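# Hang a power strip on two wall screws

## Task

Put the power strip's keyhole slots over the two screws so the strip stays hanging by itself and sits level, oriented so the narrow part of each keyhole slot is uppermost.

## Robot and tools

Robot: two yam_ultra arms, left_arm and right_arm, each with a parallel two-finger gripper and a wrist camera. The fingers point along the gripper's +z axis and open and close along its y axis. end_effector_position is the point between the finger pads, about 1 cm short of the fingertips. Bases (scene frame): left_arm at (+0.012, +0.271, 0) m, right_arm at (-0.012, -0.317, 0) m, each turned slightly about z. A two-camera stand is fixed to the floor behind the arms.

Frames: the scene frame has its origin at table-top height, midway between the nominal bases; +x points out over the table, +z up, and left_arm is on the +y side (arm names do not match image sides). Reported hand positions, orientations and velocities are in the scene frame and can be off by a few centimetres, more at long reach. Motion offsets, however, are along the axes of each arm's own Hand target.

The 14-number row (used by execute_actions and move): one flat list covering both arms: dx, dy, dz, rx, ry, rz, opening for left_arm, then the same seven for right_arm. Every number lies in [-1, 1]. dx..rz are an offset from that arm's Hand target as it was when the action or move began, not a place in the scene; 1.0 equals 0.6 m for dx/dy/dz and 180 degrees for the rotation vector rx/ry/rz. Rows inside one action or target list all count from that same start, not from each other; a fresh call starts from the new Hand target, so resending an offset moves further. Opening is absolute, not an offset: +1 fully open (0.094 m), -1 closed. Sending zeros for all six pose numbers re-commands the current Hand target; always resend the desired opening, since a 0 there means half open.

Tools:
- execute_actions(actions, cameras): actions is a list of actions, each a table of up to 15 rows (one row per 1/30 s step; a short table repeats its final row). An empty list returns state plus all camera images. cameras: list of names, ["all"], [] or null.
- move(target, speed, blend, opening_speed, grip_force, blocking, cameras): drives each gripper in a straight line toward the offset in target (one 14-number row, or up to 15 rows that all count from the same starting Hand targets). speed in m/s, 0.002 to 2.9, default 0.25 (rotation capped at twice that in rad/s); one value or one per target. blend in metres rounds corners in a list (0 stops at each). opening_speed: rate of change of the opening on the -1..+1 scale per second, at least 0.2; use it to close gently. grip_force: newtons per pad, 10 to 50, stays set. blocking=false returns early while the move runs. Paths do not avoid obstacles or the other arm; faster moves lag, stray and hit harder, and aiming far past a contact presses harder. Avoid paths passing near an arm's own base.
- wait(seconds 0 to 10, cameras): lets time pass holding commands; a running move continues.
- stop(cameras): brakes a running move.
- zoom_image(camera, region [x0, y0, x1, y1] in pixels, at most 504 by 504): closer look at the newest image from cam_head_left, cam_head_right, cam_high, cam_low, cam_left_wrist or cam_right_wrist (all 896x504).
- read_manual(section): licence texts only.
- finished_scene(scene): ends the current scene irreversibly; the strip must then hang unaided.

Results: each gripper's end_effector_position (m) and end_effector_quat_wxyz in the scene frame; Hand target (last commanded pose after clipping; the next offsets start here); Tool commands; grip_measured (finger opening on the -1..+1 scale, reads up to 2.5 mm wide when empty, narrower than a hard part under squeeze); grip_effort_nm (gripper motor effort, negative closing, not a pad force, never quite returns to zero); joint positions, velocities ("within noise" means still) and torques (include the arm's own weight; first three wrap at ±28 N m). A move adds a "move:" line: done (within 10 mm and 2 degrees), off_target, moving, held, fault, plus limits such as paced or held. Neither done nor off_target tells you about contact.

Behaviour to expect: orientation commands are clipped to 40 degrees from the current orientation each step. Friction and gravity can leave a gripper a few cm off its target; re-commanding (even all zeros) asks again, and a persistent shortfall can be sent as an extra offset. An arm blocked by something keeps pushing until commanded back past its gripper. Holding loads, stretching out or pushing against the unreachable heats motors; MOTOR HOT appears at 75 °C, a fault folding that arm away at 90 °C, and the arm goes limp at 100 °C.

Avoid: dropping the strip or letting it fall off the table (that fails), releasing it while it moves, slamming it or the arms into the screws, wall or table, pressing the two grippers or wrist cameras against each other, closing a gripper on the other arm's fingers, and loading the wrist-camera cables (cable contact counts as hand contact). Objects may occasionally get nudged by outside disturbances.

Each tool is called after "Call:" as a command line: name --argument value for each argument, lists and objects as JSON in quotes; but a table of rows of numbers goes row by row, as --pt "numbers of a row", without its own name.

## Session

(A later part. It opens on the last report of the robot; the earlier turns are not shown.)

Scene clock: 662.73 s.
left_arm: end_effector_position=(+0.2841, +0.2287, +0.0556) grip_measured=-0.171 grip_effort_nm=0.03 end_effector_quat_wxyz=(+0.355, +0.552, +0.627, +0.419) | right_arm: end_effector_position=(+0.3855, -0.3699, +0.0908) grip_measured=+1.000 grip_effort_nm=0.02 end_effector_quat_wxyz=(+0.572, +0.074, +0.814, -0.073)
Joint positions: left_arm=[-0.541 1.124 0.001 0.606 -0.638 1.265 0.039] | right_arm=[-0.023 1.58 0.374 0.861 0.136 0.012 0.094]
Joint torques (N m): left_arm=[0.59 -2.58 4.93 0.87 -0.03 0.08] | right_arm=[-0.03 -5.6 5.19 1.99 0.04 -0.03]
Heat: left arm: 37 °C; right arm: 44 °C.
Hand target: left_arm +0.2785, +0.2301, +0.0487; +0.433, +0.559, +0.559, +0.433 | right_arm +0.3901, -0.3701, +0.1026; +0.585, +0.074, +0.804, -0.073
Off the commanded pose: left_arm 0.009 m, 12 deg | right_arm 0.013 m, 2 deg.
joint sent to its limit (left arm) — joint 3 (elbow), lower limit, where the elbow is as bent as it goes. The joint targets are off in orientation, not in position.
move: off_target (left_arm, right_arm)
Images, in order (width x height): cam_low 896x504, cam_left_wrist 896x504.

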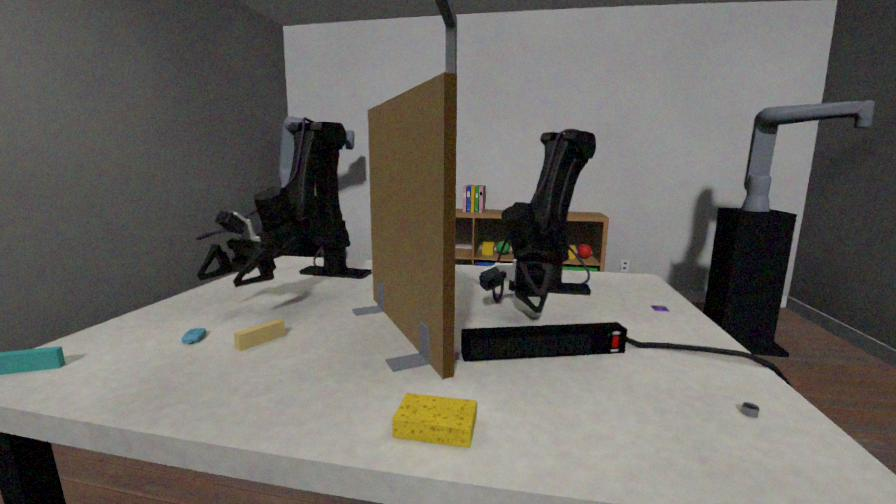

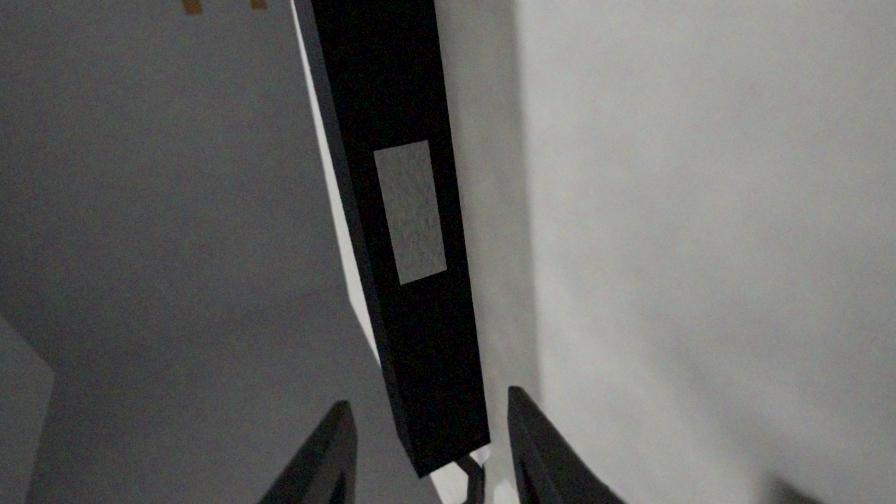

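Call:
move --pt "0 0.2827 -0.0386 0.05 0.03 -0.09 1 0 0 0 0 0 0 1" --pt "-0.1 0.3628 0.4053 0.2339 0.1536 -0.4312 1 0 0 0 0 0 0 1" --speed '[0.2,0.35]' --blend '[0.04,0]' --cameras '["cam_left_wrist","cam_high","cam_low"]'

Scene clock: 717.47 s.
left_arm: end_effector_position=(+0.5709, +0.1784, +0.2045) grip_measured=+0.999 grip_effort_nm=0.05 end_effector_quat_wxyz=(+0.273, +0.094, +0.957, -0.012) | right_arm: end_effector_position=(+0.3855, -0.3699, +0.0908) grip_measured=+1.000 grip_effort_nm=0.02 end_effector_quat_wxyz=(+0.572, +0.074, +0.814, -0.073)
Joint positions: left_arm=[-0.153 2.383 2.627 -1.261 -0.015 0.029 0.094] | right_arm=[-0.023 1.58 0.374 0.861 0.136 0.012 0.094]
Joint torques (N m): left_arm=[-0.13 -8.95 9.02 0.63 0.31 -0.13] | right_arm=[-0.1 -5.61 5.15 1.99 0.05 0]
Heat: left arm: 38 °C; right arm: 44 °C.
Hand target: left_arm +0.5684, +0.1702, +0.1988; +0.258, +0.096, +0.961, -0.026 | right_arm +0.3901, -0.3701, +0.1026; +0.585, +0.074, +0.804, -0.073
Off the commanded pose: left_arm 0.010 m, 2 deg | right_arm 0.013 m, 2 deg.
move: off_target (right_arm)
Images, in order (width x height): cam_high 896x504, cam_low 896x504, cam_left_wrist 896x504.

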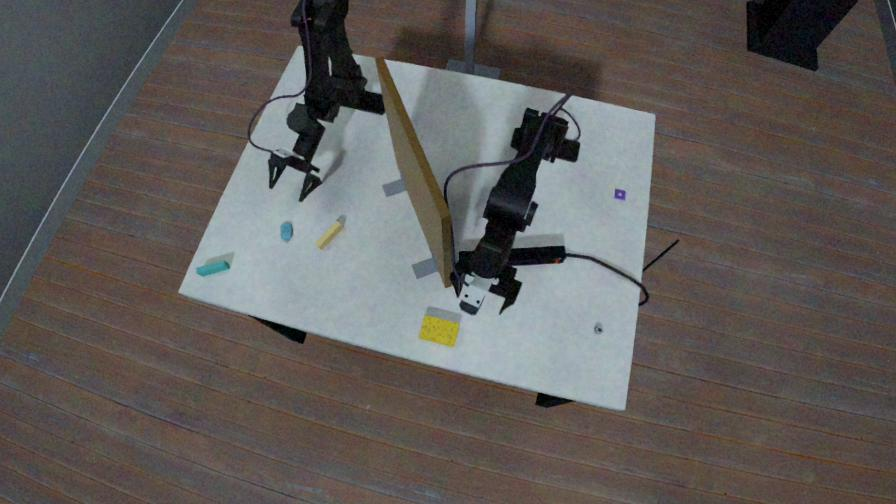

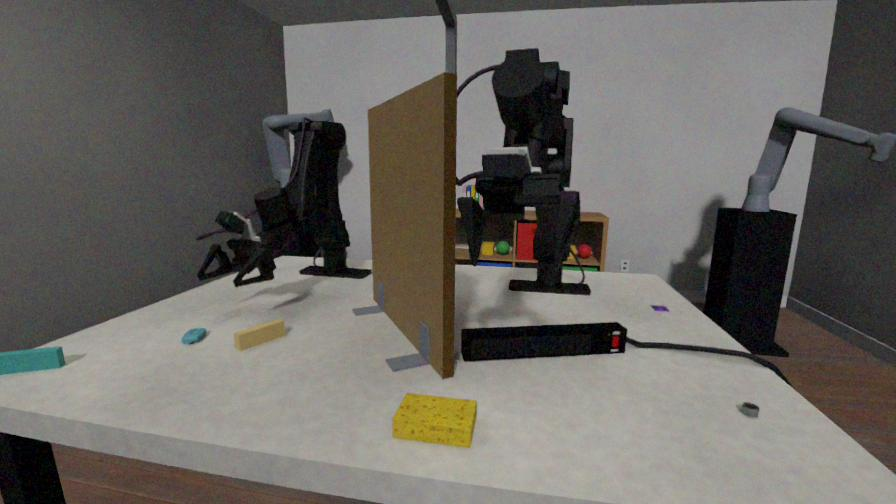

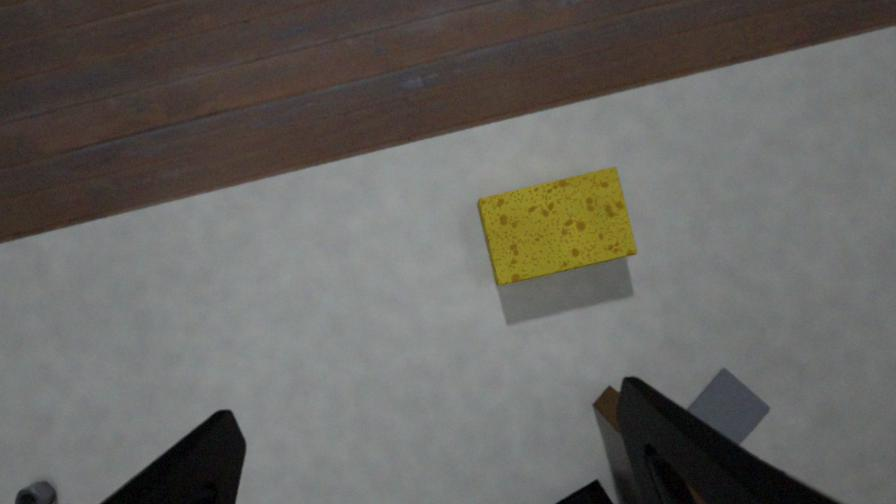

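Call:
move --pt "0.0048 -0.0908 0.2068 0.0451 0.0826 0.4377 1 0 0 0 0 0 0 1" --speed 0.3 --cameras '["cam_left_wrist","cam_low","cam_high"]'

Scene clock: 780.27 s.
left_arm: end_effector_position=(+0.6117, +0.1247, +0.0992) grip_measured=+0.999 grip_effort_nm=0.05 end_effector_quat_wxyz=(+0.201, +0.675, +0.693, +0.154) | right_arm: end_effector_position=(+0.3855, -0.3699, +0.0908) grip_measured=+1.000 grip_effort_nm=0.02 end_effector_quat_wxyz=(+0.572, +0.074, +0.814, -0.073)
Joint positions: left_arm=[-0.244 2.715 2.839 -1.189 -0.07 1.302 0.094] | right_arm=[-0.023 1.58 0.374 0.861 0.136 0.012 0.094]
Joint torques (N m): left_arm=[-1.87 -9.89 8.51 1.12 -0.07 0.11] | right_arm=[0.03 -5.55 5.19 1.99 0.05 0]
Heat: left arm: 39 °C; right arm: 44 °C.
Hand target: left_arm +0.6159, +0.1049, +0.0899; +0.092, +0.701, +0.701, +0.092 | right_arm +0.3901, -0.3701, +0.1026; +0.585, +0.074, +0.804, -0.073
Off the commanded pose: left_arm 0.022 m, 15 deg | right_arm 0.013 m, 2 deg.
elbow stopped short (left arm): the move would have taken joint 3 (elbow) straighter than the controller allows.
move: off_target (left_arm, right_arm)
Images, in order (width x height): cam_high 896x504, cam_low 896x504, cam_left_wrist 896x504.

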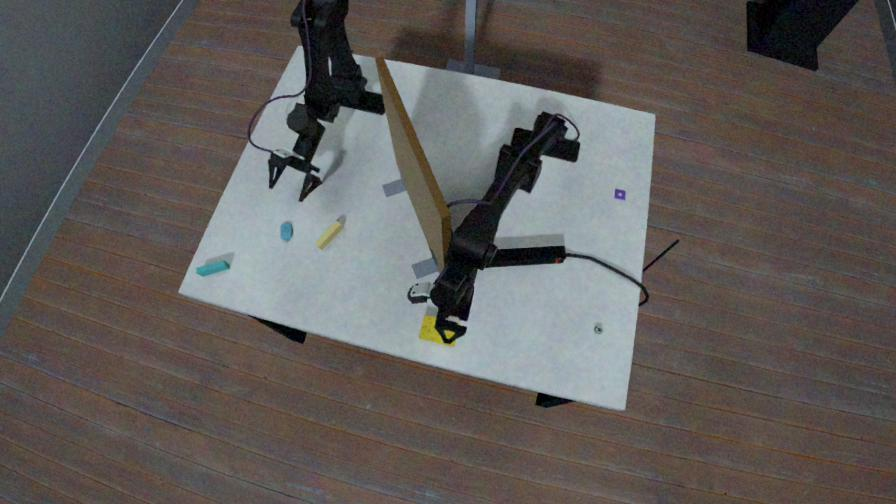

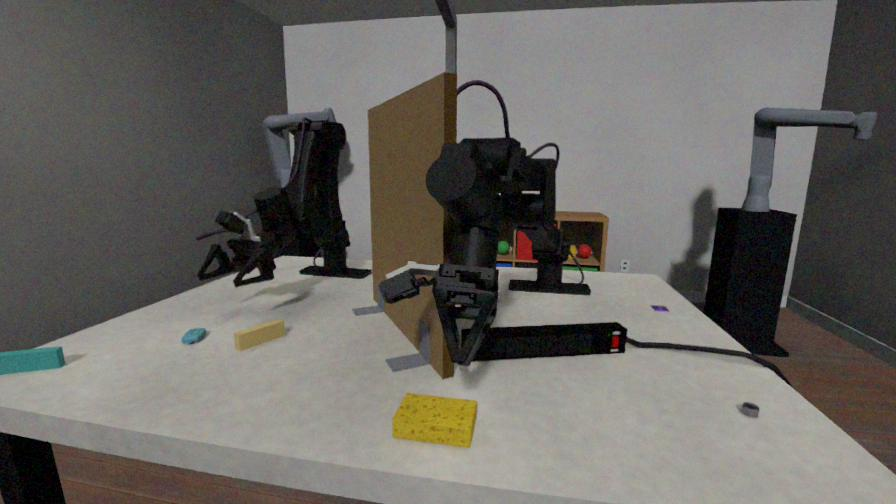

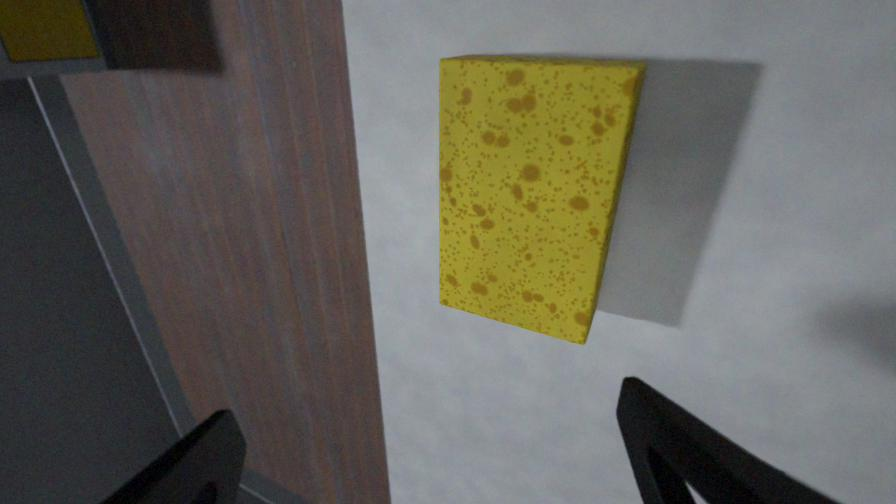

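Call:
move --target '[-0.02,-0.028,0.1047,0,0,0,1,0,0,0,0,0,0,1]' --speed 0.15 --cameras '["cam_left_wrist","cam_low"]'

Scene clock: 789.87 s.
left_arm: end_effector_position=(+0.6132, +0.1227, +0.0369) grip_measured=+0.999 grip_effort_nm=0.05 end_effector_quat_wxyz=(+0.167, +0.684, +0.697, +0.138) | right_arm: end_effector_position=(+0.3855, -0.3699, +0.0908) grip_measured=+1.000 grip_effort_nm=0.02 end_effector_quat_wxyz=(+0.572, +0.074, +0.814, -0.073)
Joint positions: left_arm=[-0.248 2.827 2.842 -1.156 -0.077 1.302 0.094] | right_arm=[-0.023 1.58 0.374 0.861 0.136 0.012 0.094]
Joint torques (N m): left_arm=[-3.06 -10.1 8.23 1.11 -0.1 -0.18] | right_arm=[-0.03 -5.6 5.22 1.99 0.06 0.01]
Heat: left arm: 40 °C; right arm: 44 °C.
Hand target: left_arm +0.6158, +0.0928, +0.0249; +0.092, +0.701, +0.701, +0.092 | right_arm +0.3901, -0.3701, +0.1026; +0.585, +0.074, +0.804, -0.073
Off the commanded pose: left_arm 0.032 m, 10 deg | right_arm 0.013 m, 2 deg.
elbow stopped short (left arm): the move would have taken joint 3 (elbow) straighter than the controller allows.
move: off_target (left_arm, right_arm)
Images, in order (width x height): cam_low 896x504, cam_left_wrist 896x504.

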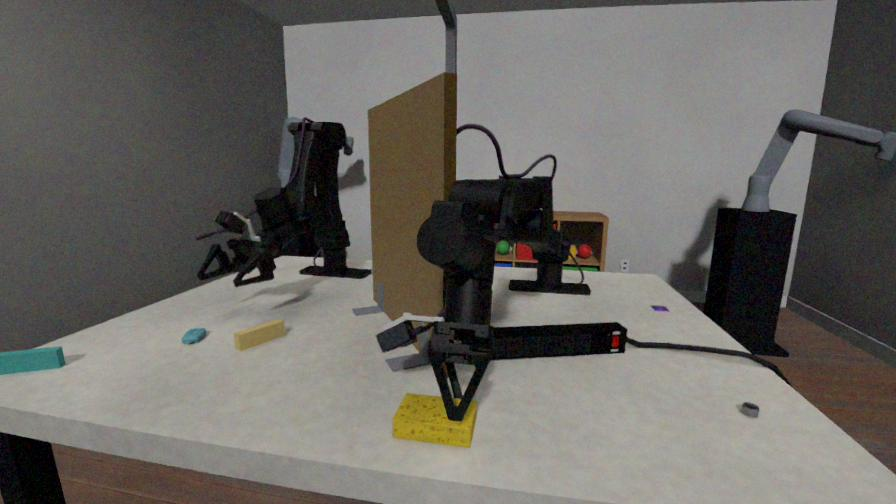

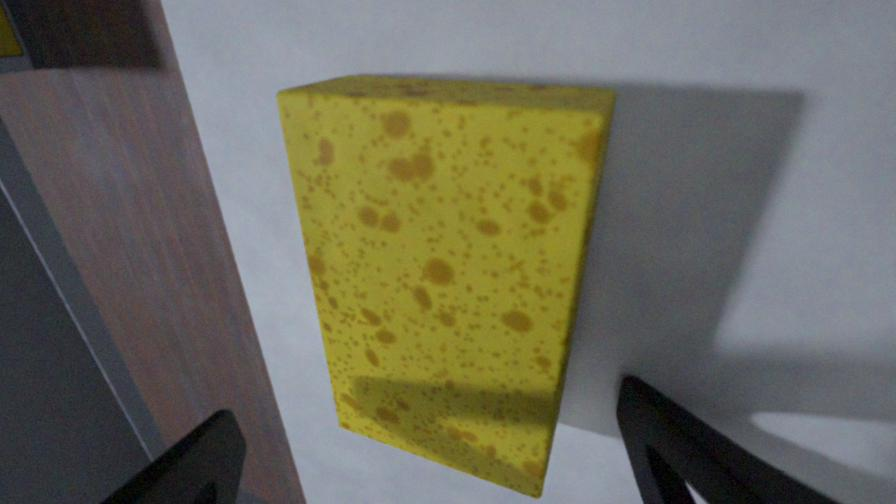

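Call:
move --pt "-0.01 -0.007 0.026 0 0 0 1 0 0 0 0 0 0 1" --pt "-0.01 -0.007 0.026 0 0 0 -0.1 0 0 0 0 0 0 1" --speed 0.08 --opening_speed 0.6 --cameras '["cam_left_wrist","cam_low"]'

Scene clock: 797.67 s.
left_arm: end_effector_position=(+0.6184, +0.1223, +0.0286) grip_measured=-0.098 grip_effort_nm=-0.15 end_effector_quat_wxyz=(+0.170, +0.680, +0.699, +0.142) | right_arm: end_effector_position=(+0.3855, -0.3699, +0.0908) grip_measured=+1.000 grip_effort_nm=0.02 end_effector_quat_wxyz=(+0.572, +0.074, +0.814, -0.073)
Joint positions: left_arm=[-0.248 2.85 2.85 -1.131 -0.082 1.295 0.042] | right_arm=[-0.023 1.58 0.374 0.861 0.136 0.012 0.094]
Joint torques (N m): left_arm=[-3.73 -9.83 7.66 1.03 -0.09 -0.2] | right_arm=[-0.01 -5.56 5.19 1.99 0.03 0]
Heat: left arm: 40 °C; right arm: 44 °C.
Hand target: left_arm +0.6158, +0.0868, +0.0088; +0.092, +0.701, +0.701, +0.092 | right_arm +0.3901, -0.3701, +0.1026; +0.585, +0.074, +0.804, -0.073
Off the commanded pose: left_arm 0.041 m, 11 deg | right_arm 0.013 m, 2 deg.
elbow stopped short (left arm): the move would have taken joint 3 (elbow) straighter than the controller allows.
move: off_target (left_arm, right_arm); target 2's new opening was sent with left_arm's hand 0.044 m and 11 deg from that target
Images, in order (width x height): cam_low 896x504, cam_left_wrist 896x504.

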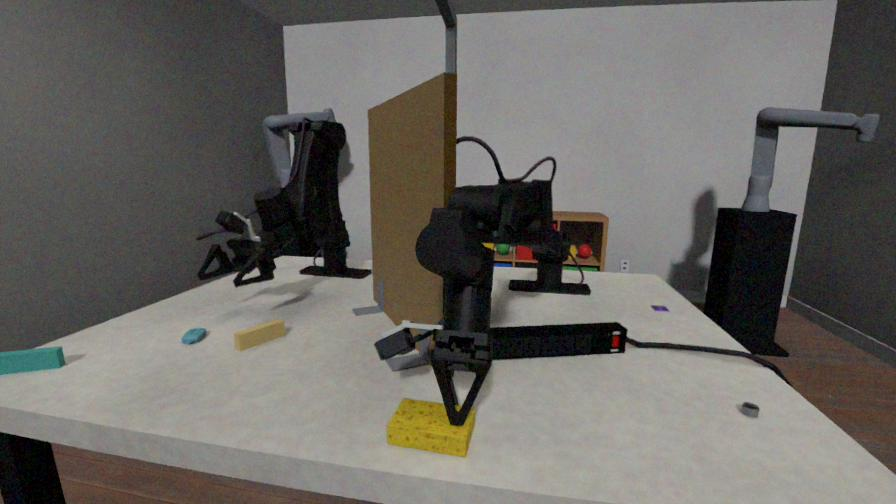

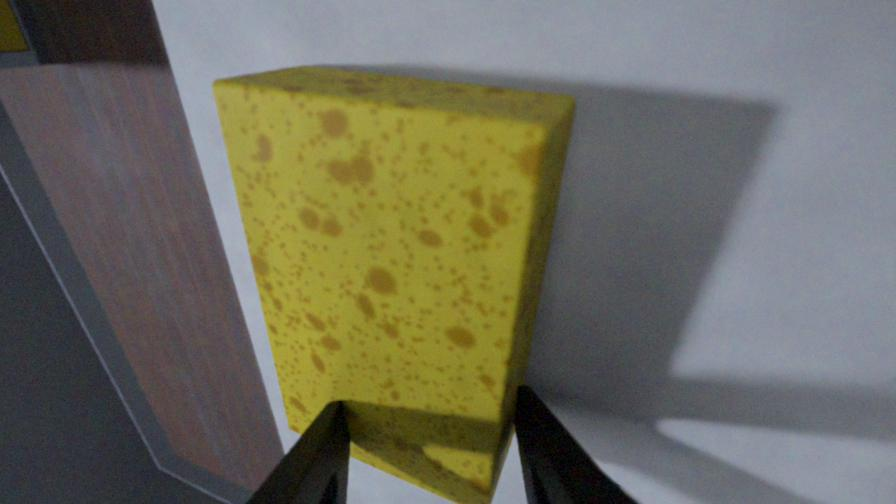

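Call:
move --pt "0.055 0 0 0 0 0 -0.25 0 0 0 0 0 0 1" --pt "0.055 0.0475 -0.177 0 0 0 -0.25 0 0 0 0 0 0 1" --speed '[0.1,0.12]' --opening_speed 0.6 --cameras '["cam_left_wrist","cam_low"]'

Scene clock: 805.97 s.
left_arm: end_effector_position=(+0.6251, +0.1300, +0.0879) grip_measured=-0.248 grip_effort_nm=-0.10 end_effector_quat_wxyz=(+0.206, +0.679, +0.684, +0.169) | right_arm: end_effector_position=(+0.3855, -0.3699, +0.0908) grip_measured=+1.000 grip_effort_nm=0.02 end_effector_quat_wxyz=(+0.572, +0.074, +0.814, -0.073)
Joint positions: left_arm=[-0.233 2.751 2.851 -1.137 -0.08 1.335 0.035] | right_arm=[-0.023 1.58 0.374 0.861 0.136 0.012 0.094]
Joint torques (N m): left_arm=[-0.91 -16.47 7.39 0.45 0.08 0.02] | right_arm=[-0.03 -5.53 5.19 2 0.01 0.01]
Heat: left arm: 40 °C; right arm: 44 °C.
Hand target: left_arm +0.6160, +0.1199, +0.1187; +0.092, +0.701, +0.701, +0.092 | right_arm +0.3901, -0.3701, +0.1026; +0.585, +0.074, +0.804, -0.073
Off the commanded pose: left_arm 0.034 m, 16 deg | right_arm 0.013 m, 2 deg.
elbow stopped short (left arm): the move would have taken joint 3 (elbow) straighter than the controller allows.
move: off_target (left_arm, right_arm)
Images, in order (width x height): cam_low 896x504, cam_left_wrist 896x504.

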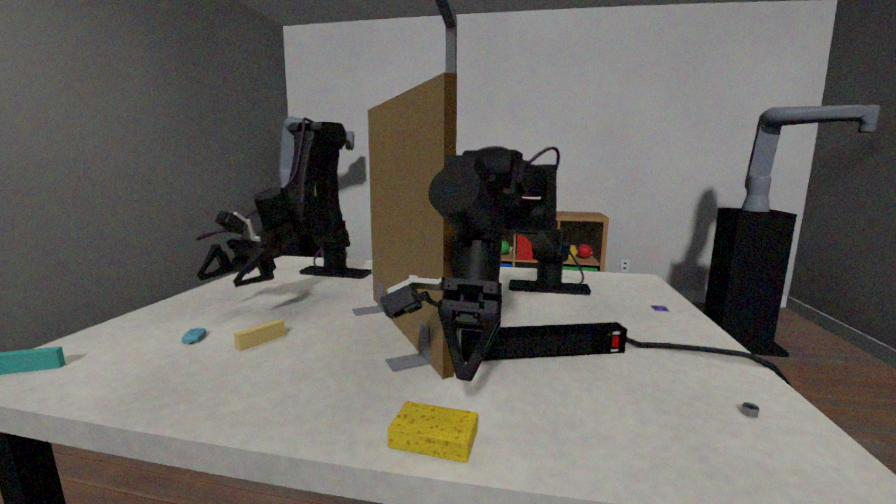

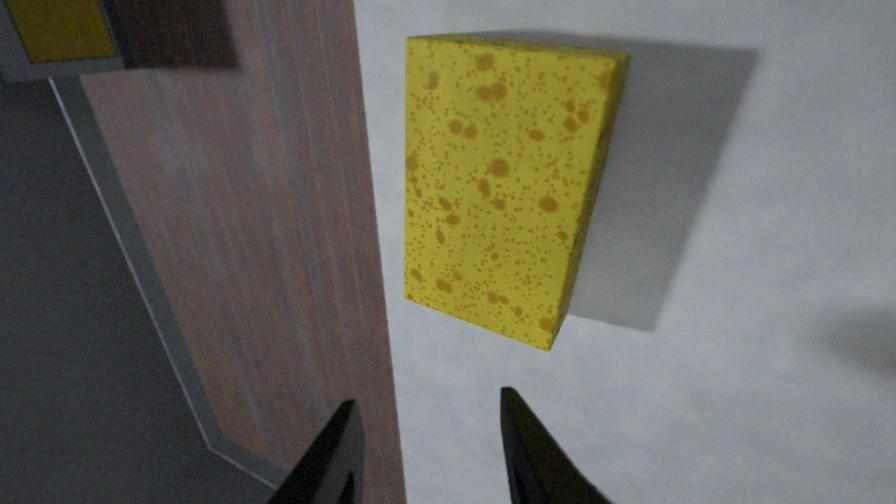

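Call:
move --target '[-0.07,0,0,0,0,0,1,0,0,0,0,0,0,1]' --speed 0.2

Scene clock: 810.97 s.
left_arm: end_effector_position=(+0.6234, +0.1231, +0.0882) grip_measured=+0.998 grip_effort_nm=0.06 end_effector_quat_wxyz=(+0.205, +0.673, +0.689, +0.172) | right_arm: end_effector_position=(+0.3855, -0.3699, +0.0908) grip_measured=+1.000 grip_effort_nm=0.02 end_effector_quat_wxyz=(+0.572, +0.074, +0.814, -0.073)
Joint positions: left_arm=[-0.25 2.751 2.851 -1.137 -0.099 1.306 0.094] | right_arm=[-0.023 1.58 0.374 0.861 0.136 0.012 0.094]
Joint torques (N m): left_arm=[-4.9 -15.66 7.45 0.93 -0.02 -0.29] | right_arm=[-0.02 -5.59 5.24 2.01 0.06 -0.01]
Heat: left arm: 39 °C; right arm: 44 °C.
Hand target: left_arm +0.6160, +0.0779, +0.1187; +0.092, +0.701, +0.701, +0.092 | right_arm +0.3901, -0.3701, +0.1026; +0.585, +0.074, +0.804, -0.073
Off the commanded pose: left_arm 0.055 m, 16 deg | right_arm 0.013 m, 2 deg.
elbow stopped short (left arm): the move would have taken joint 3 (elbow) straighter than the controller allows.
move: off_target (left_arm, right_arm)

Call:
move --target '[0.075,0,0,0,0,0,1,0,0,0,0,0,0,1]' --speed 0.3 --cameras '["cam_high","cam_low","cam_head_right"]'

Call:
zoom_image --camera "cam_high" --region '[380, 150, 560, 350]'

Scene clock: 815.60 s.
left_arm: end_effector_position=(+0.6251, +0.1306, +0.0882) grip_measured=+0.998 grip_effort_nm=0.06 end_effector_quat_wxyz=(+0.201, +0.679, +0.684, +0.177) | right_arm: end_effector_position=(+0.3855, -0.3699, +0.0908) grip_measured=+1.000 grip_effort_nm=0.02 end_effector_quat_wxyz=(+0.572, +0.074, +0.814, -0.073)
Joint positions: left_arm=[-0.238 2.751 2.851 -1.137 -0.099 1.336 0.094] | right_arm=[-0.023 1.58 0.374 0.861 0.136 0.012 0.094]
Joint torques (N m): left_arm=[-0.18 -16.58 7.46 0.44 0.32 0.05] | right_arm=[-0.17 -5.59 5.19 1.99 0.05 0.01]
Heat: left arm: 39 °C; right arm: 44 °C.
Hand target: left_arm +0.6160, +0.1229, +0.1187; +0.092, +0.701, +0.701, +0.092 | right_arm +0.3901, -0.3701, +0.1026; +0.585, +0.074, +0.804, -0.073
Off the commanded pose: left_arm 0.033 m, 16 deg | right_arm 0.013 m, 2 deg.
elbow stopped short (left arm): the move would have taken joint 3 (elbow) straighter than the controller allows.
move: off_target (left_arm, right_arm)
Images, in order (width x height): cam_head_right 896x504, cam_high 896x504, cam_low 896x504.

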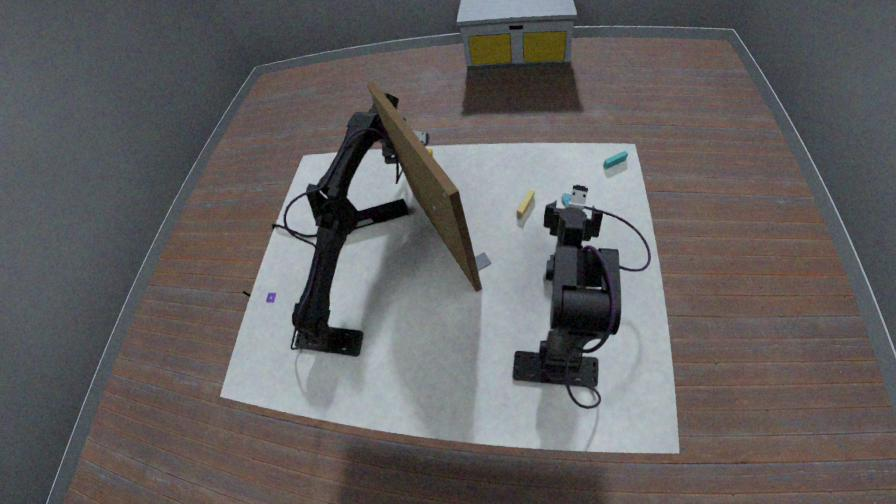

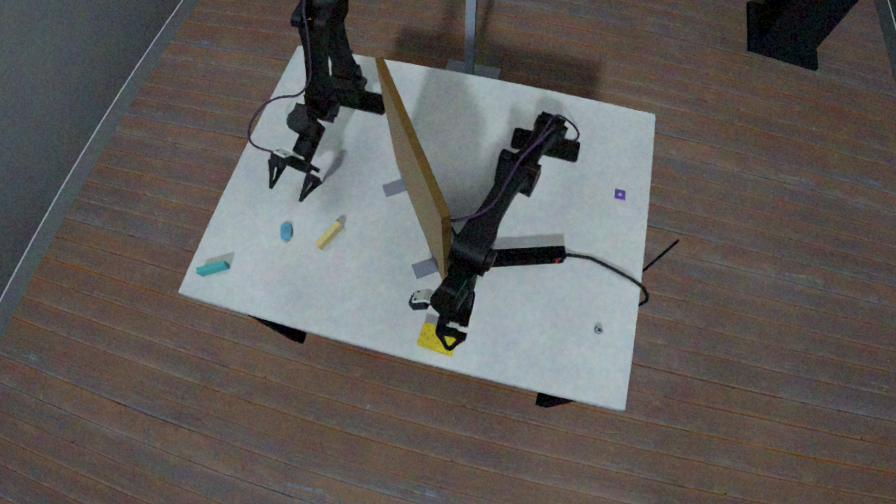

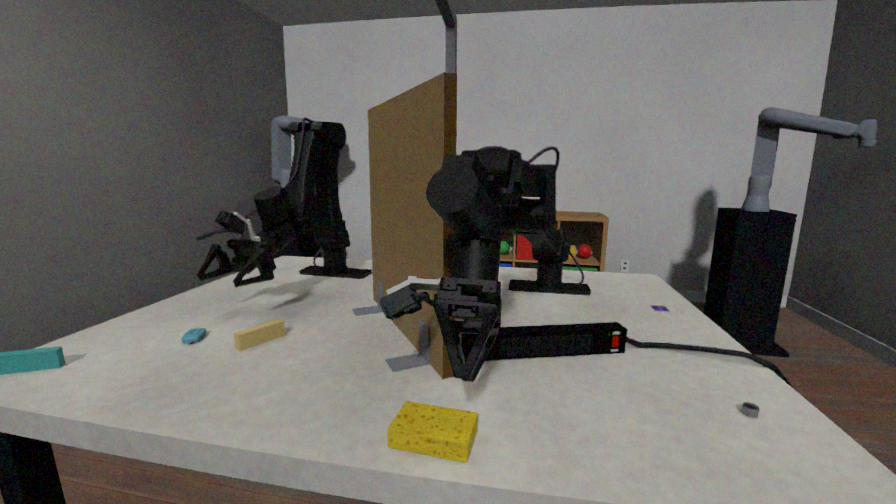

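Scaled by 2.520.

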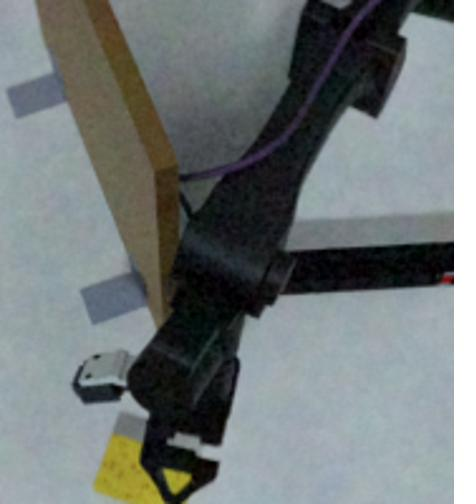

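Call:
move --target '[0.5,-0.107,-0.115,-0.0537,0.0079,-0.6172,1,0,0,0,0,0,0,1]' --speed 0.35 --cameras '["cam_left_wrist"]'

Scene clock: 886.73 s.
left_arm: end_effector_position=(+0.5375, +0.4265, +0.1742) grip_measured=+0.999 grip_effort_nm=0.05 end_effector_quat_wxyz=(+0.198, -0.188, +0.961, +0.043) | right_arm: end_effector_position=(+0.3855, -0.3699, +0.0908) grip_measured=+1.000 grip_effort_nm=0.02 end_effector_quat_wxyz=(+0.572, +0.074, +0.814, -0.073)
Joint positions: left_arm=[0.286 2.518 2.827 -1.475 -0.054 -0.107 0.094] | right_arm=[-0.023 1.58 0.374 0.861 0.136 0.012 0.094]
Joint torques (N m): left_arm=[-0.16 -9.32 8.51 0.37 0.11 -0.1] | right_arm=[-0.08 -5.61 5.19 1.98 0.05 0.02]
Heat: left arm: 41 °C; right arm: 44 °C.
Hand target: left_arm +0.5361, +0.4229, +0.1687; +0.170, -0.191, +0.966, +0.033 | right_arm +0.3901, -0.3701, +0.1026; +0.585, +0.074, +0.804, -0.073
Off the commanded pose: left_arm 0.007 m, 3 deg | right_arm 0.013 m, 2 deg.
move: off_target (left_arm, right_arm)
Images, in order (width x height): cam_left_wrist 896x504.

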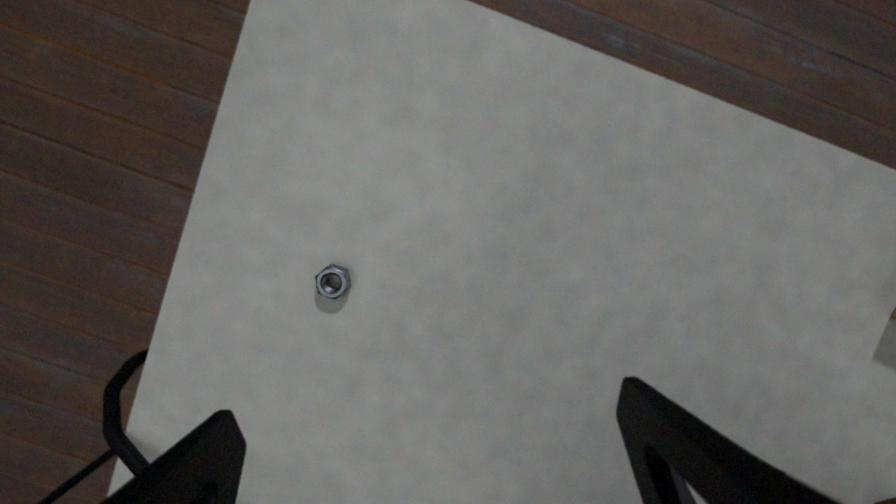

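Call:
move --pt "0.0243 0.1012 0.1225 0 0 0 0 0 0 0 0 0 0 1" --pt "0.06 0.1012 0.22 0 0 0 0 0 0 0 0 0 0 1" --speed '[0.25,0.1]' --cameras '["cam_left_wrist","cam_low"]'

Scene clock: 902.10 s.
left_arm: end_effector_position=(+0.5138, +0.4878, +0.0158) grip_measured=+0.001 grip_effort_nm=-0.08 end_effector_quat_wxyz=(+0.142, -0.202, +0.968, +0.033) | right_arm: end_effector_position=(+0.3855, -0.3699, +0.0908) grip_measured=+1.000 grip_effort_nm=0.02 end_effector_quat_wxyz=(+0.572, +0.074, +0.814, -0.073)
Joint positions: left_arm=[0.421 2.454 2.092 -0.916 -0.009 -0.007 0.047] | right_arm=[-0.023 1.58 0.374 0.861 0.136 0.012 0.094]
Joint torques (N m): left_arm=[-0.57 -14.26 5 0.91 0.1 0.1] | right_arm=[0.05 -5.64 5.12 1.99 0.04 0.03]
Heat: left arm: 42 °C; right arm: 44 °C.
Hand target: left_arm +0.5236, +0.4833, +0.0323; +0.170, -0.190, +0.966, +0.033 | right_arm +0.3901, -0.3701, +0.1026; +0.585, +0.074, +0.804, -0.073
Off the commanded pose: left_arm 0.020 m, 3 deg | right_arm 0.013 m, 2 deg.
move: off_target (left_arm, right_arm)
Images, in order (width x height): cam_low 896x504, cam_left_wrist 896x504.

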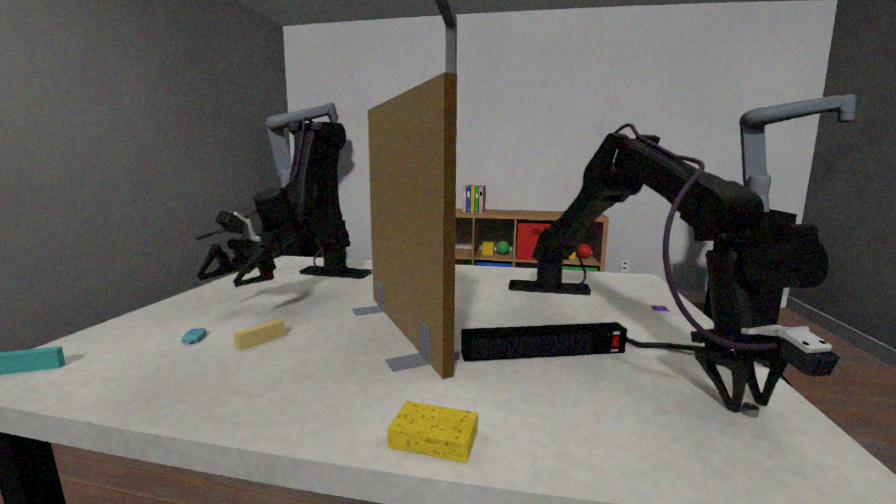

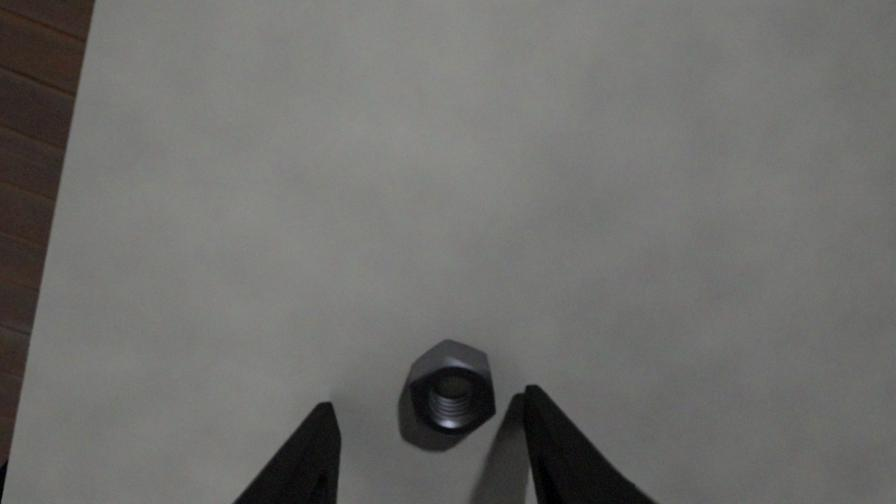

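Call:
move --pt "-0.008 0 0.018 0 0 0 0 0 0 0 0 0 0 1" --pt "-0.008 0 0.018 0 0 0 -0.85 0 0 0 0 0 0 1" --speed '[0.05,0.1]' --opening_speed 0.6 --cameras '["cam_left_wrist"]'

Scene clock: 909.97 s.
left_arm: end_effector_position=(+0.5171, +0.4825, +0.0160) grip_measured=-0.637 grip_effort_nm=-1.05 end_effector_quat_wxyz=(+0.145, -0.197, +0.969, +0.032) | right_arm: end_effector_position=(+0.3855, -0.3699, +0.0908) grip_measured=+1.000 grip_effort_nm=0.03 end_effector_quat_wxyz=(+0.572, +0.074, +0.814, -0.073)
Joint positions: left_arm=[0.41 2.454 2.092 -0.912 -0.007 -0.007 0.017] | right_arm=[-0.023 1.58 0.374 0.861 0.136 0.012 0.094]
Joint torques (N m): left_arm=[-0.49 -10.93 8.69 0.89 0.08 0.12] | right_arm=[-0.13 -5.6 5.35 1.99 0.04 0.02]
Heat: left arm: 41 °C; right arm: 44 °C.
Hand target: left_arm +0.5311, +0.4864, +0.0238; +0.170, -0.190, +0.966, +0.033 | right_arm +0.3901, -0.3701, +0.1026; +0.585, +0.074, +0.804, -0.073
Off the commanded pose: left_arm 0.017 m, 3 deg | right_arm 0.013 m, 2 deg.
move: off_target (left_arm, right_arm); target 2's new opening was sent with left_arm's hand 0.019 m and 3 deg from that target
Images, in order (width x height): cam_left_wrist 896x504.

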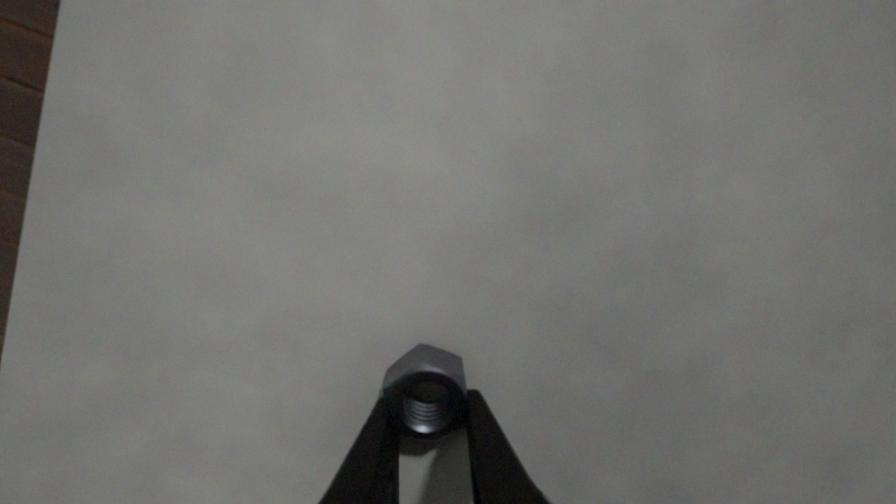

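Call:
move --pt "-0.0513 0 -0.141 0 0 0 -0.85 0 0 0 0 0 0 1" --pt "0.2965 -0.1077 -0.2675 0 0 0 -0.85 0 0 0 0 0 0 1" --pt "0.332 -0.1077 -0.17 0 0 0 -0.85 0 0 0 0 0 0 1" --speed '[0.15,0.3,0.12]' --blend '[0.03,0.02,0]' --cameras '["cam_left_wrist","cam_high"]'

Scene clock: 927.37 s.
left_arm: end_effector_position=(+0.3459, +0.3394, +0.0558) grip_measured=-0.637 grip_effort_nm=-1.05 end_effector_quat_wxyz=(+0.163, -0.186, +0.968, +0.027) | right_arm: end_effector_position=(+0.3855, -0.3699, +0.0908) grip_measured=+1.000 grip_effort_nm=0.02 end_effector_quat_wxyz=(+0.572, +0.074, +0.814, -0.073)
Joint positions: left_arm=[0.184 1.589 0.985 -0.64 -0.061 -0.203 0.017] | right_arm=[-0.023 1.58 0.374 0.861 0.136 0.012 0.094]
Joint torques (N m): left_arm=[-0.39 -4.63 5.48 1.01 -0.21 -0.08] | right_arm=[-0.09 -5.67 5.26 2 0.07 0.01]
Heat: left arm: 41 °C; right arm: 44 °C.
Hand target: left_arm +0.3502, +0.3424, +0.0516; +0.170, -0.191, +0.966, +0.033 | right_arm +0.3901, -0.3701, +0.1026; +0.585, +0.074, +0.804, -0.073
Off the commanded pose: left_arm 0.007 m, 1 deg | right_arm 0.013 m, 2 deg.
move: off_target (right_arm)
Images, in order (width x height): cam_high 896x504, cam_left_wrist 896x504.

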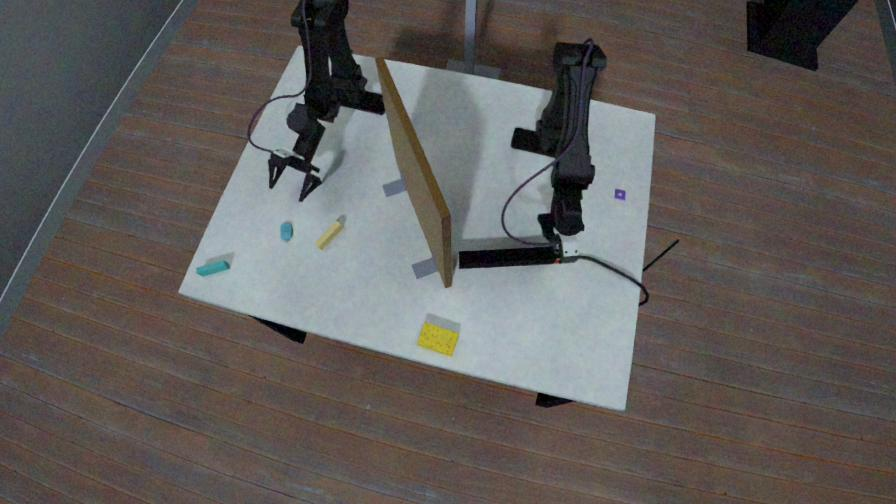

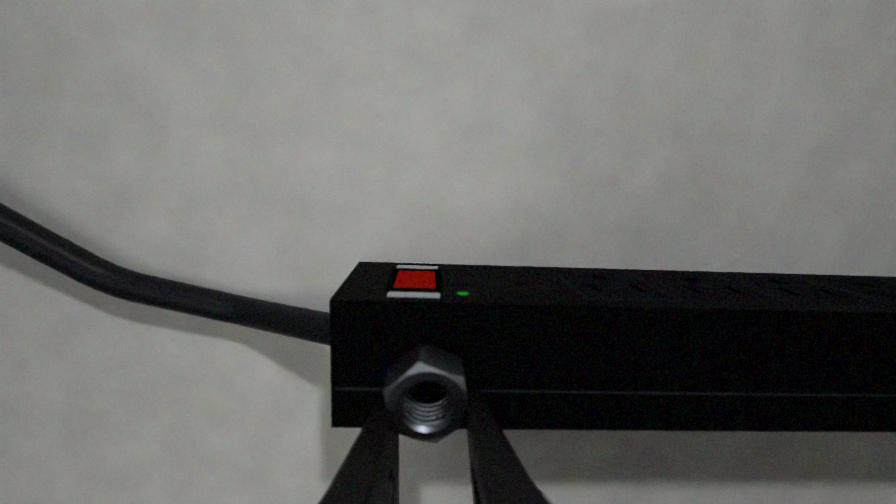

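Call:
zoom_image --camera "cam_high" --region '[430, 200, 650, 310]'

Call:
zoom_image --camera "cam_left_wrist" --region '[300, 200, 896, 450]'

Scaled by 2.291.

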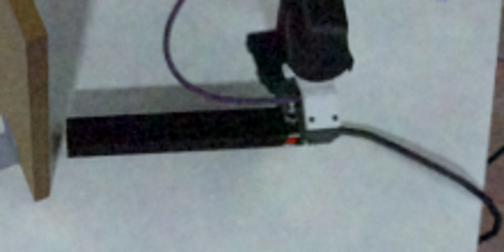

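Region (300, 200, 896, 450) is 596x250 pixels. A region can be at most 504 by 504 pixels.

Call:
move --pt "-0.0285 0 -0.0783 0 0 0 -0.85 0 0 0 0 0 0 1" --pt "-0.1538 -0.0745 -0.0327 0 0 0 -0.85 0 0 0 0 0 0 1" --pt "-0.1025 -0.0745 0.1083 0 0 0 -0.85 0 0 0 0 0 0 1" --speed '[0.15,0.25,0.1]' --blend '[0.02,0.02,0]' --cameras '["cam_left_wrist"]'

Scene clock: 958.13 s.
left_arm: end_effector_position=(+0.4359, +0.3272, +0.0156) grip_measured=-0.637 grip_effort_nm=-1.05 end_effector_quat_wxyz=(+0.161, -0.185, +0.969, +0.027) | right_arm: end_effector_position=(+0.3855, -0.3699, +0.0908) grip_measured=+1.000 grip_effort_nm=0.02 end_effector_quat_wxyz=(+0.572, +0.074, +0.814, -0.073)
Joint positions: left_arm=[0.112 1.967 1.281 -0.567 -0.082 -0.269 0.017] | right_arm=[-0.023 1.58 0.374 0.861 0.136 0.012 0.094]
Joint torques (N m): left_arm=[-0.18 -7.2 5.56 0.95 -0.26 -0.09] | right_arm=[-0.03 -5.65 5.22 1.98 0.03 0]
Heat: left arm: 39 °C; right arm: 44 °C.
Hand target: left_arm +0.4412, +0.3314, +0.0116; +0.170, -0.190, +0.966, +0.033 | right_arm +0.3901, -0.3701, +0.1026; +0.585, +0.074, +0.804, -0.073
Off the commanded pose: left_arm 0.008 m, 2 deg | right_arm 0.013 m, 2 deg.
move: off_target (right_arm)
Images, in order (width x height): cam_left_wrist 896x504.

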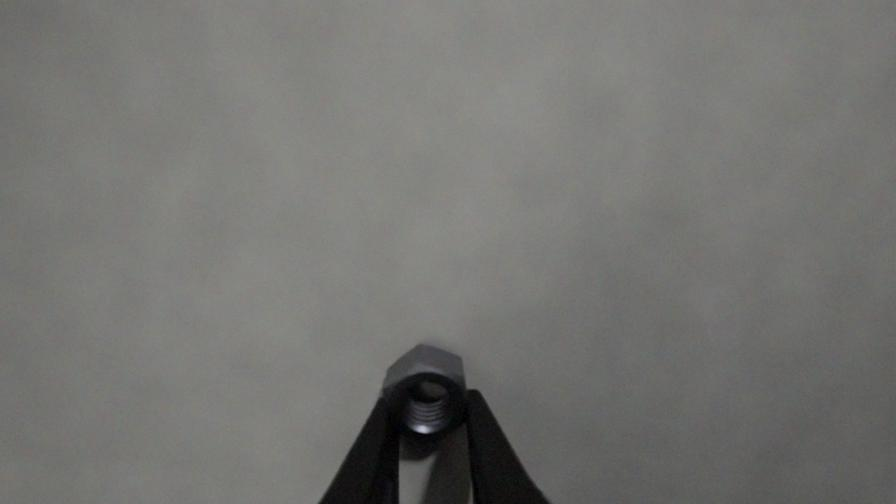

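Call:
move --pt "0 0 0 0 0 0 -0.35 0 0 0 0 0 0 1" --pt "-0.06 0 -0.17 0 0 0 0 0 0 0 0 0 0 1" --speed '[0.1,0.2]' --opening_speed 0.5 --cameras '["cam_left_wrist","cam_high"]'

Call:
zoom_image --camera "cam_high" --region '[430, 180, 650, 310]'

Scene clock: 967.63 s.
left_arm: end_effector_position=(+0.4400, +0.3277, +0.1011) grip_measured=-0.001 grip_effort_nm=0.06 end_effector_quat_wxyz=(+0.157, -0.185, +0.970, +0.027) | right_arm: end_effector_position=(+0.3855, -0.3699, +0.0908) grip_measured=+1.000 grip_effort_nm=0.02 end_effector_quat_wxyz=(+0.572, +0.074, +0.814, -0.073)
Joint positions: left_arm=[0.112 1.898 1.541 -0.904 -0.083 -0.269 0.047] | right_arm=[-0.023 1.58 0.374 0.861 0.136 0.012 0.094]
Joint torques (N m): left_arm=[-0.21 -10.07 8.68 0.27 -0.23 -0.1] | right_arm=[0.09 -5.61 5.22 2 0.09 0]
Heat: left arm: 39 °C; right arm: 44 °C.
Hand target: left_arm +0.4402, +0.3310, +0.1197; +0.170, -0.191, +0.966, +0.033 | right_arm +0.3901, -0.3701, +0.1026; +0.585, +0.074, +0.804, -0.073
Off the commanded pose: left_arm 0.019 m, 2 deg | right_arm 0.013 m, 2 deg.
move: off_target (left_arm, right_arm); target 2's new opening was sent with left_arm's hand 0.019 m and 2 deg from that target
Images, in order (width x height): cam_high 896x504, cam_left_wrist 896x504.

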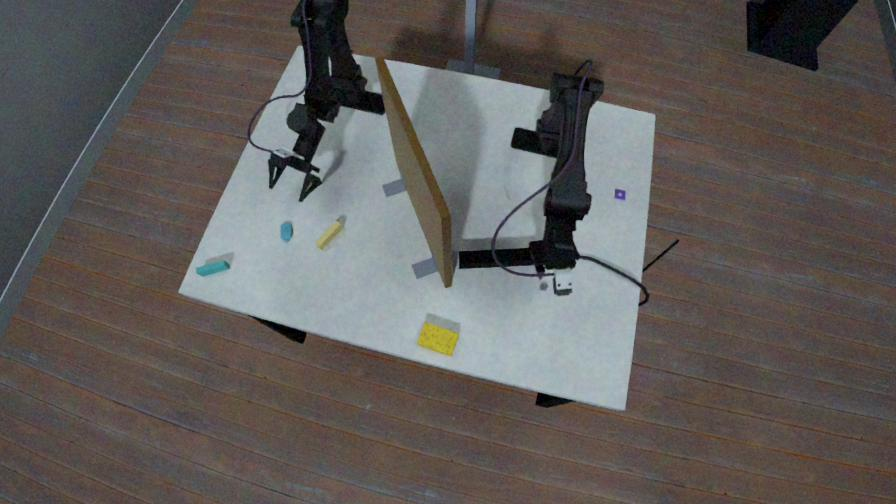

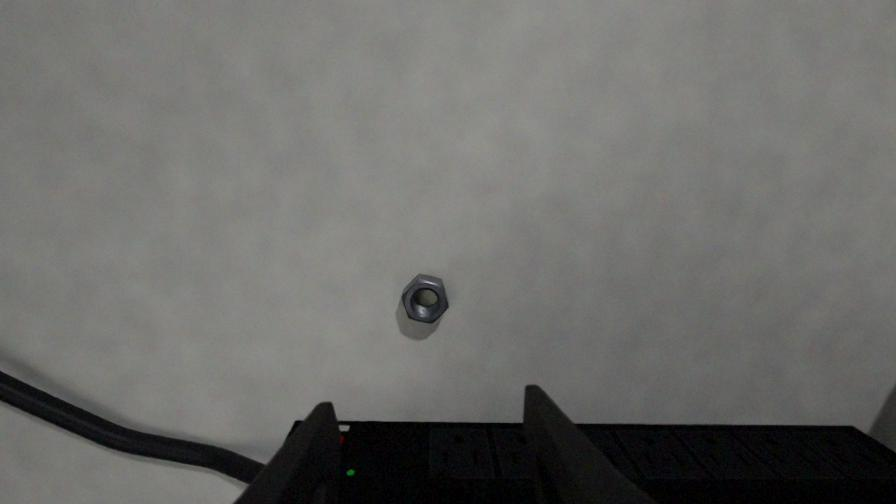

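Scaled by 2.291.

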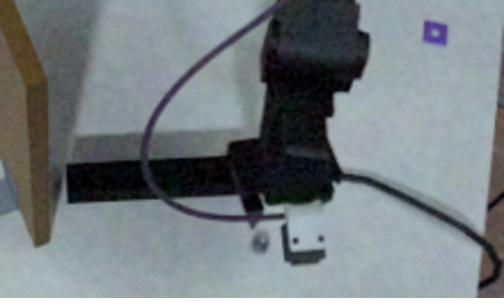

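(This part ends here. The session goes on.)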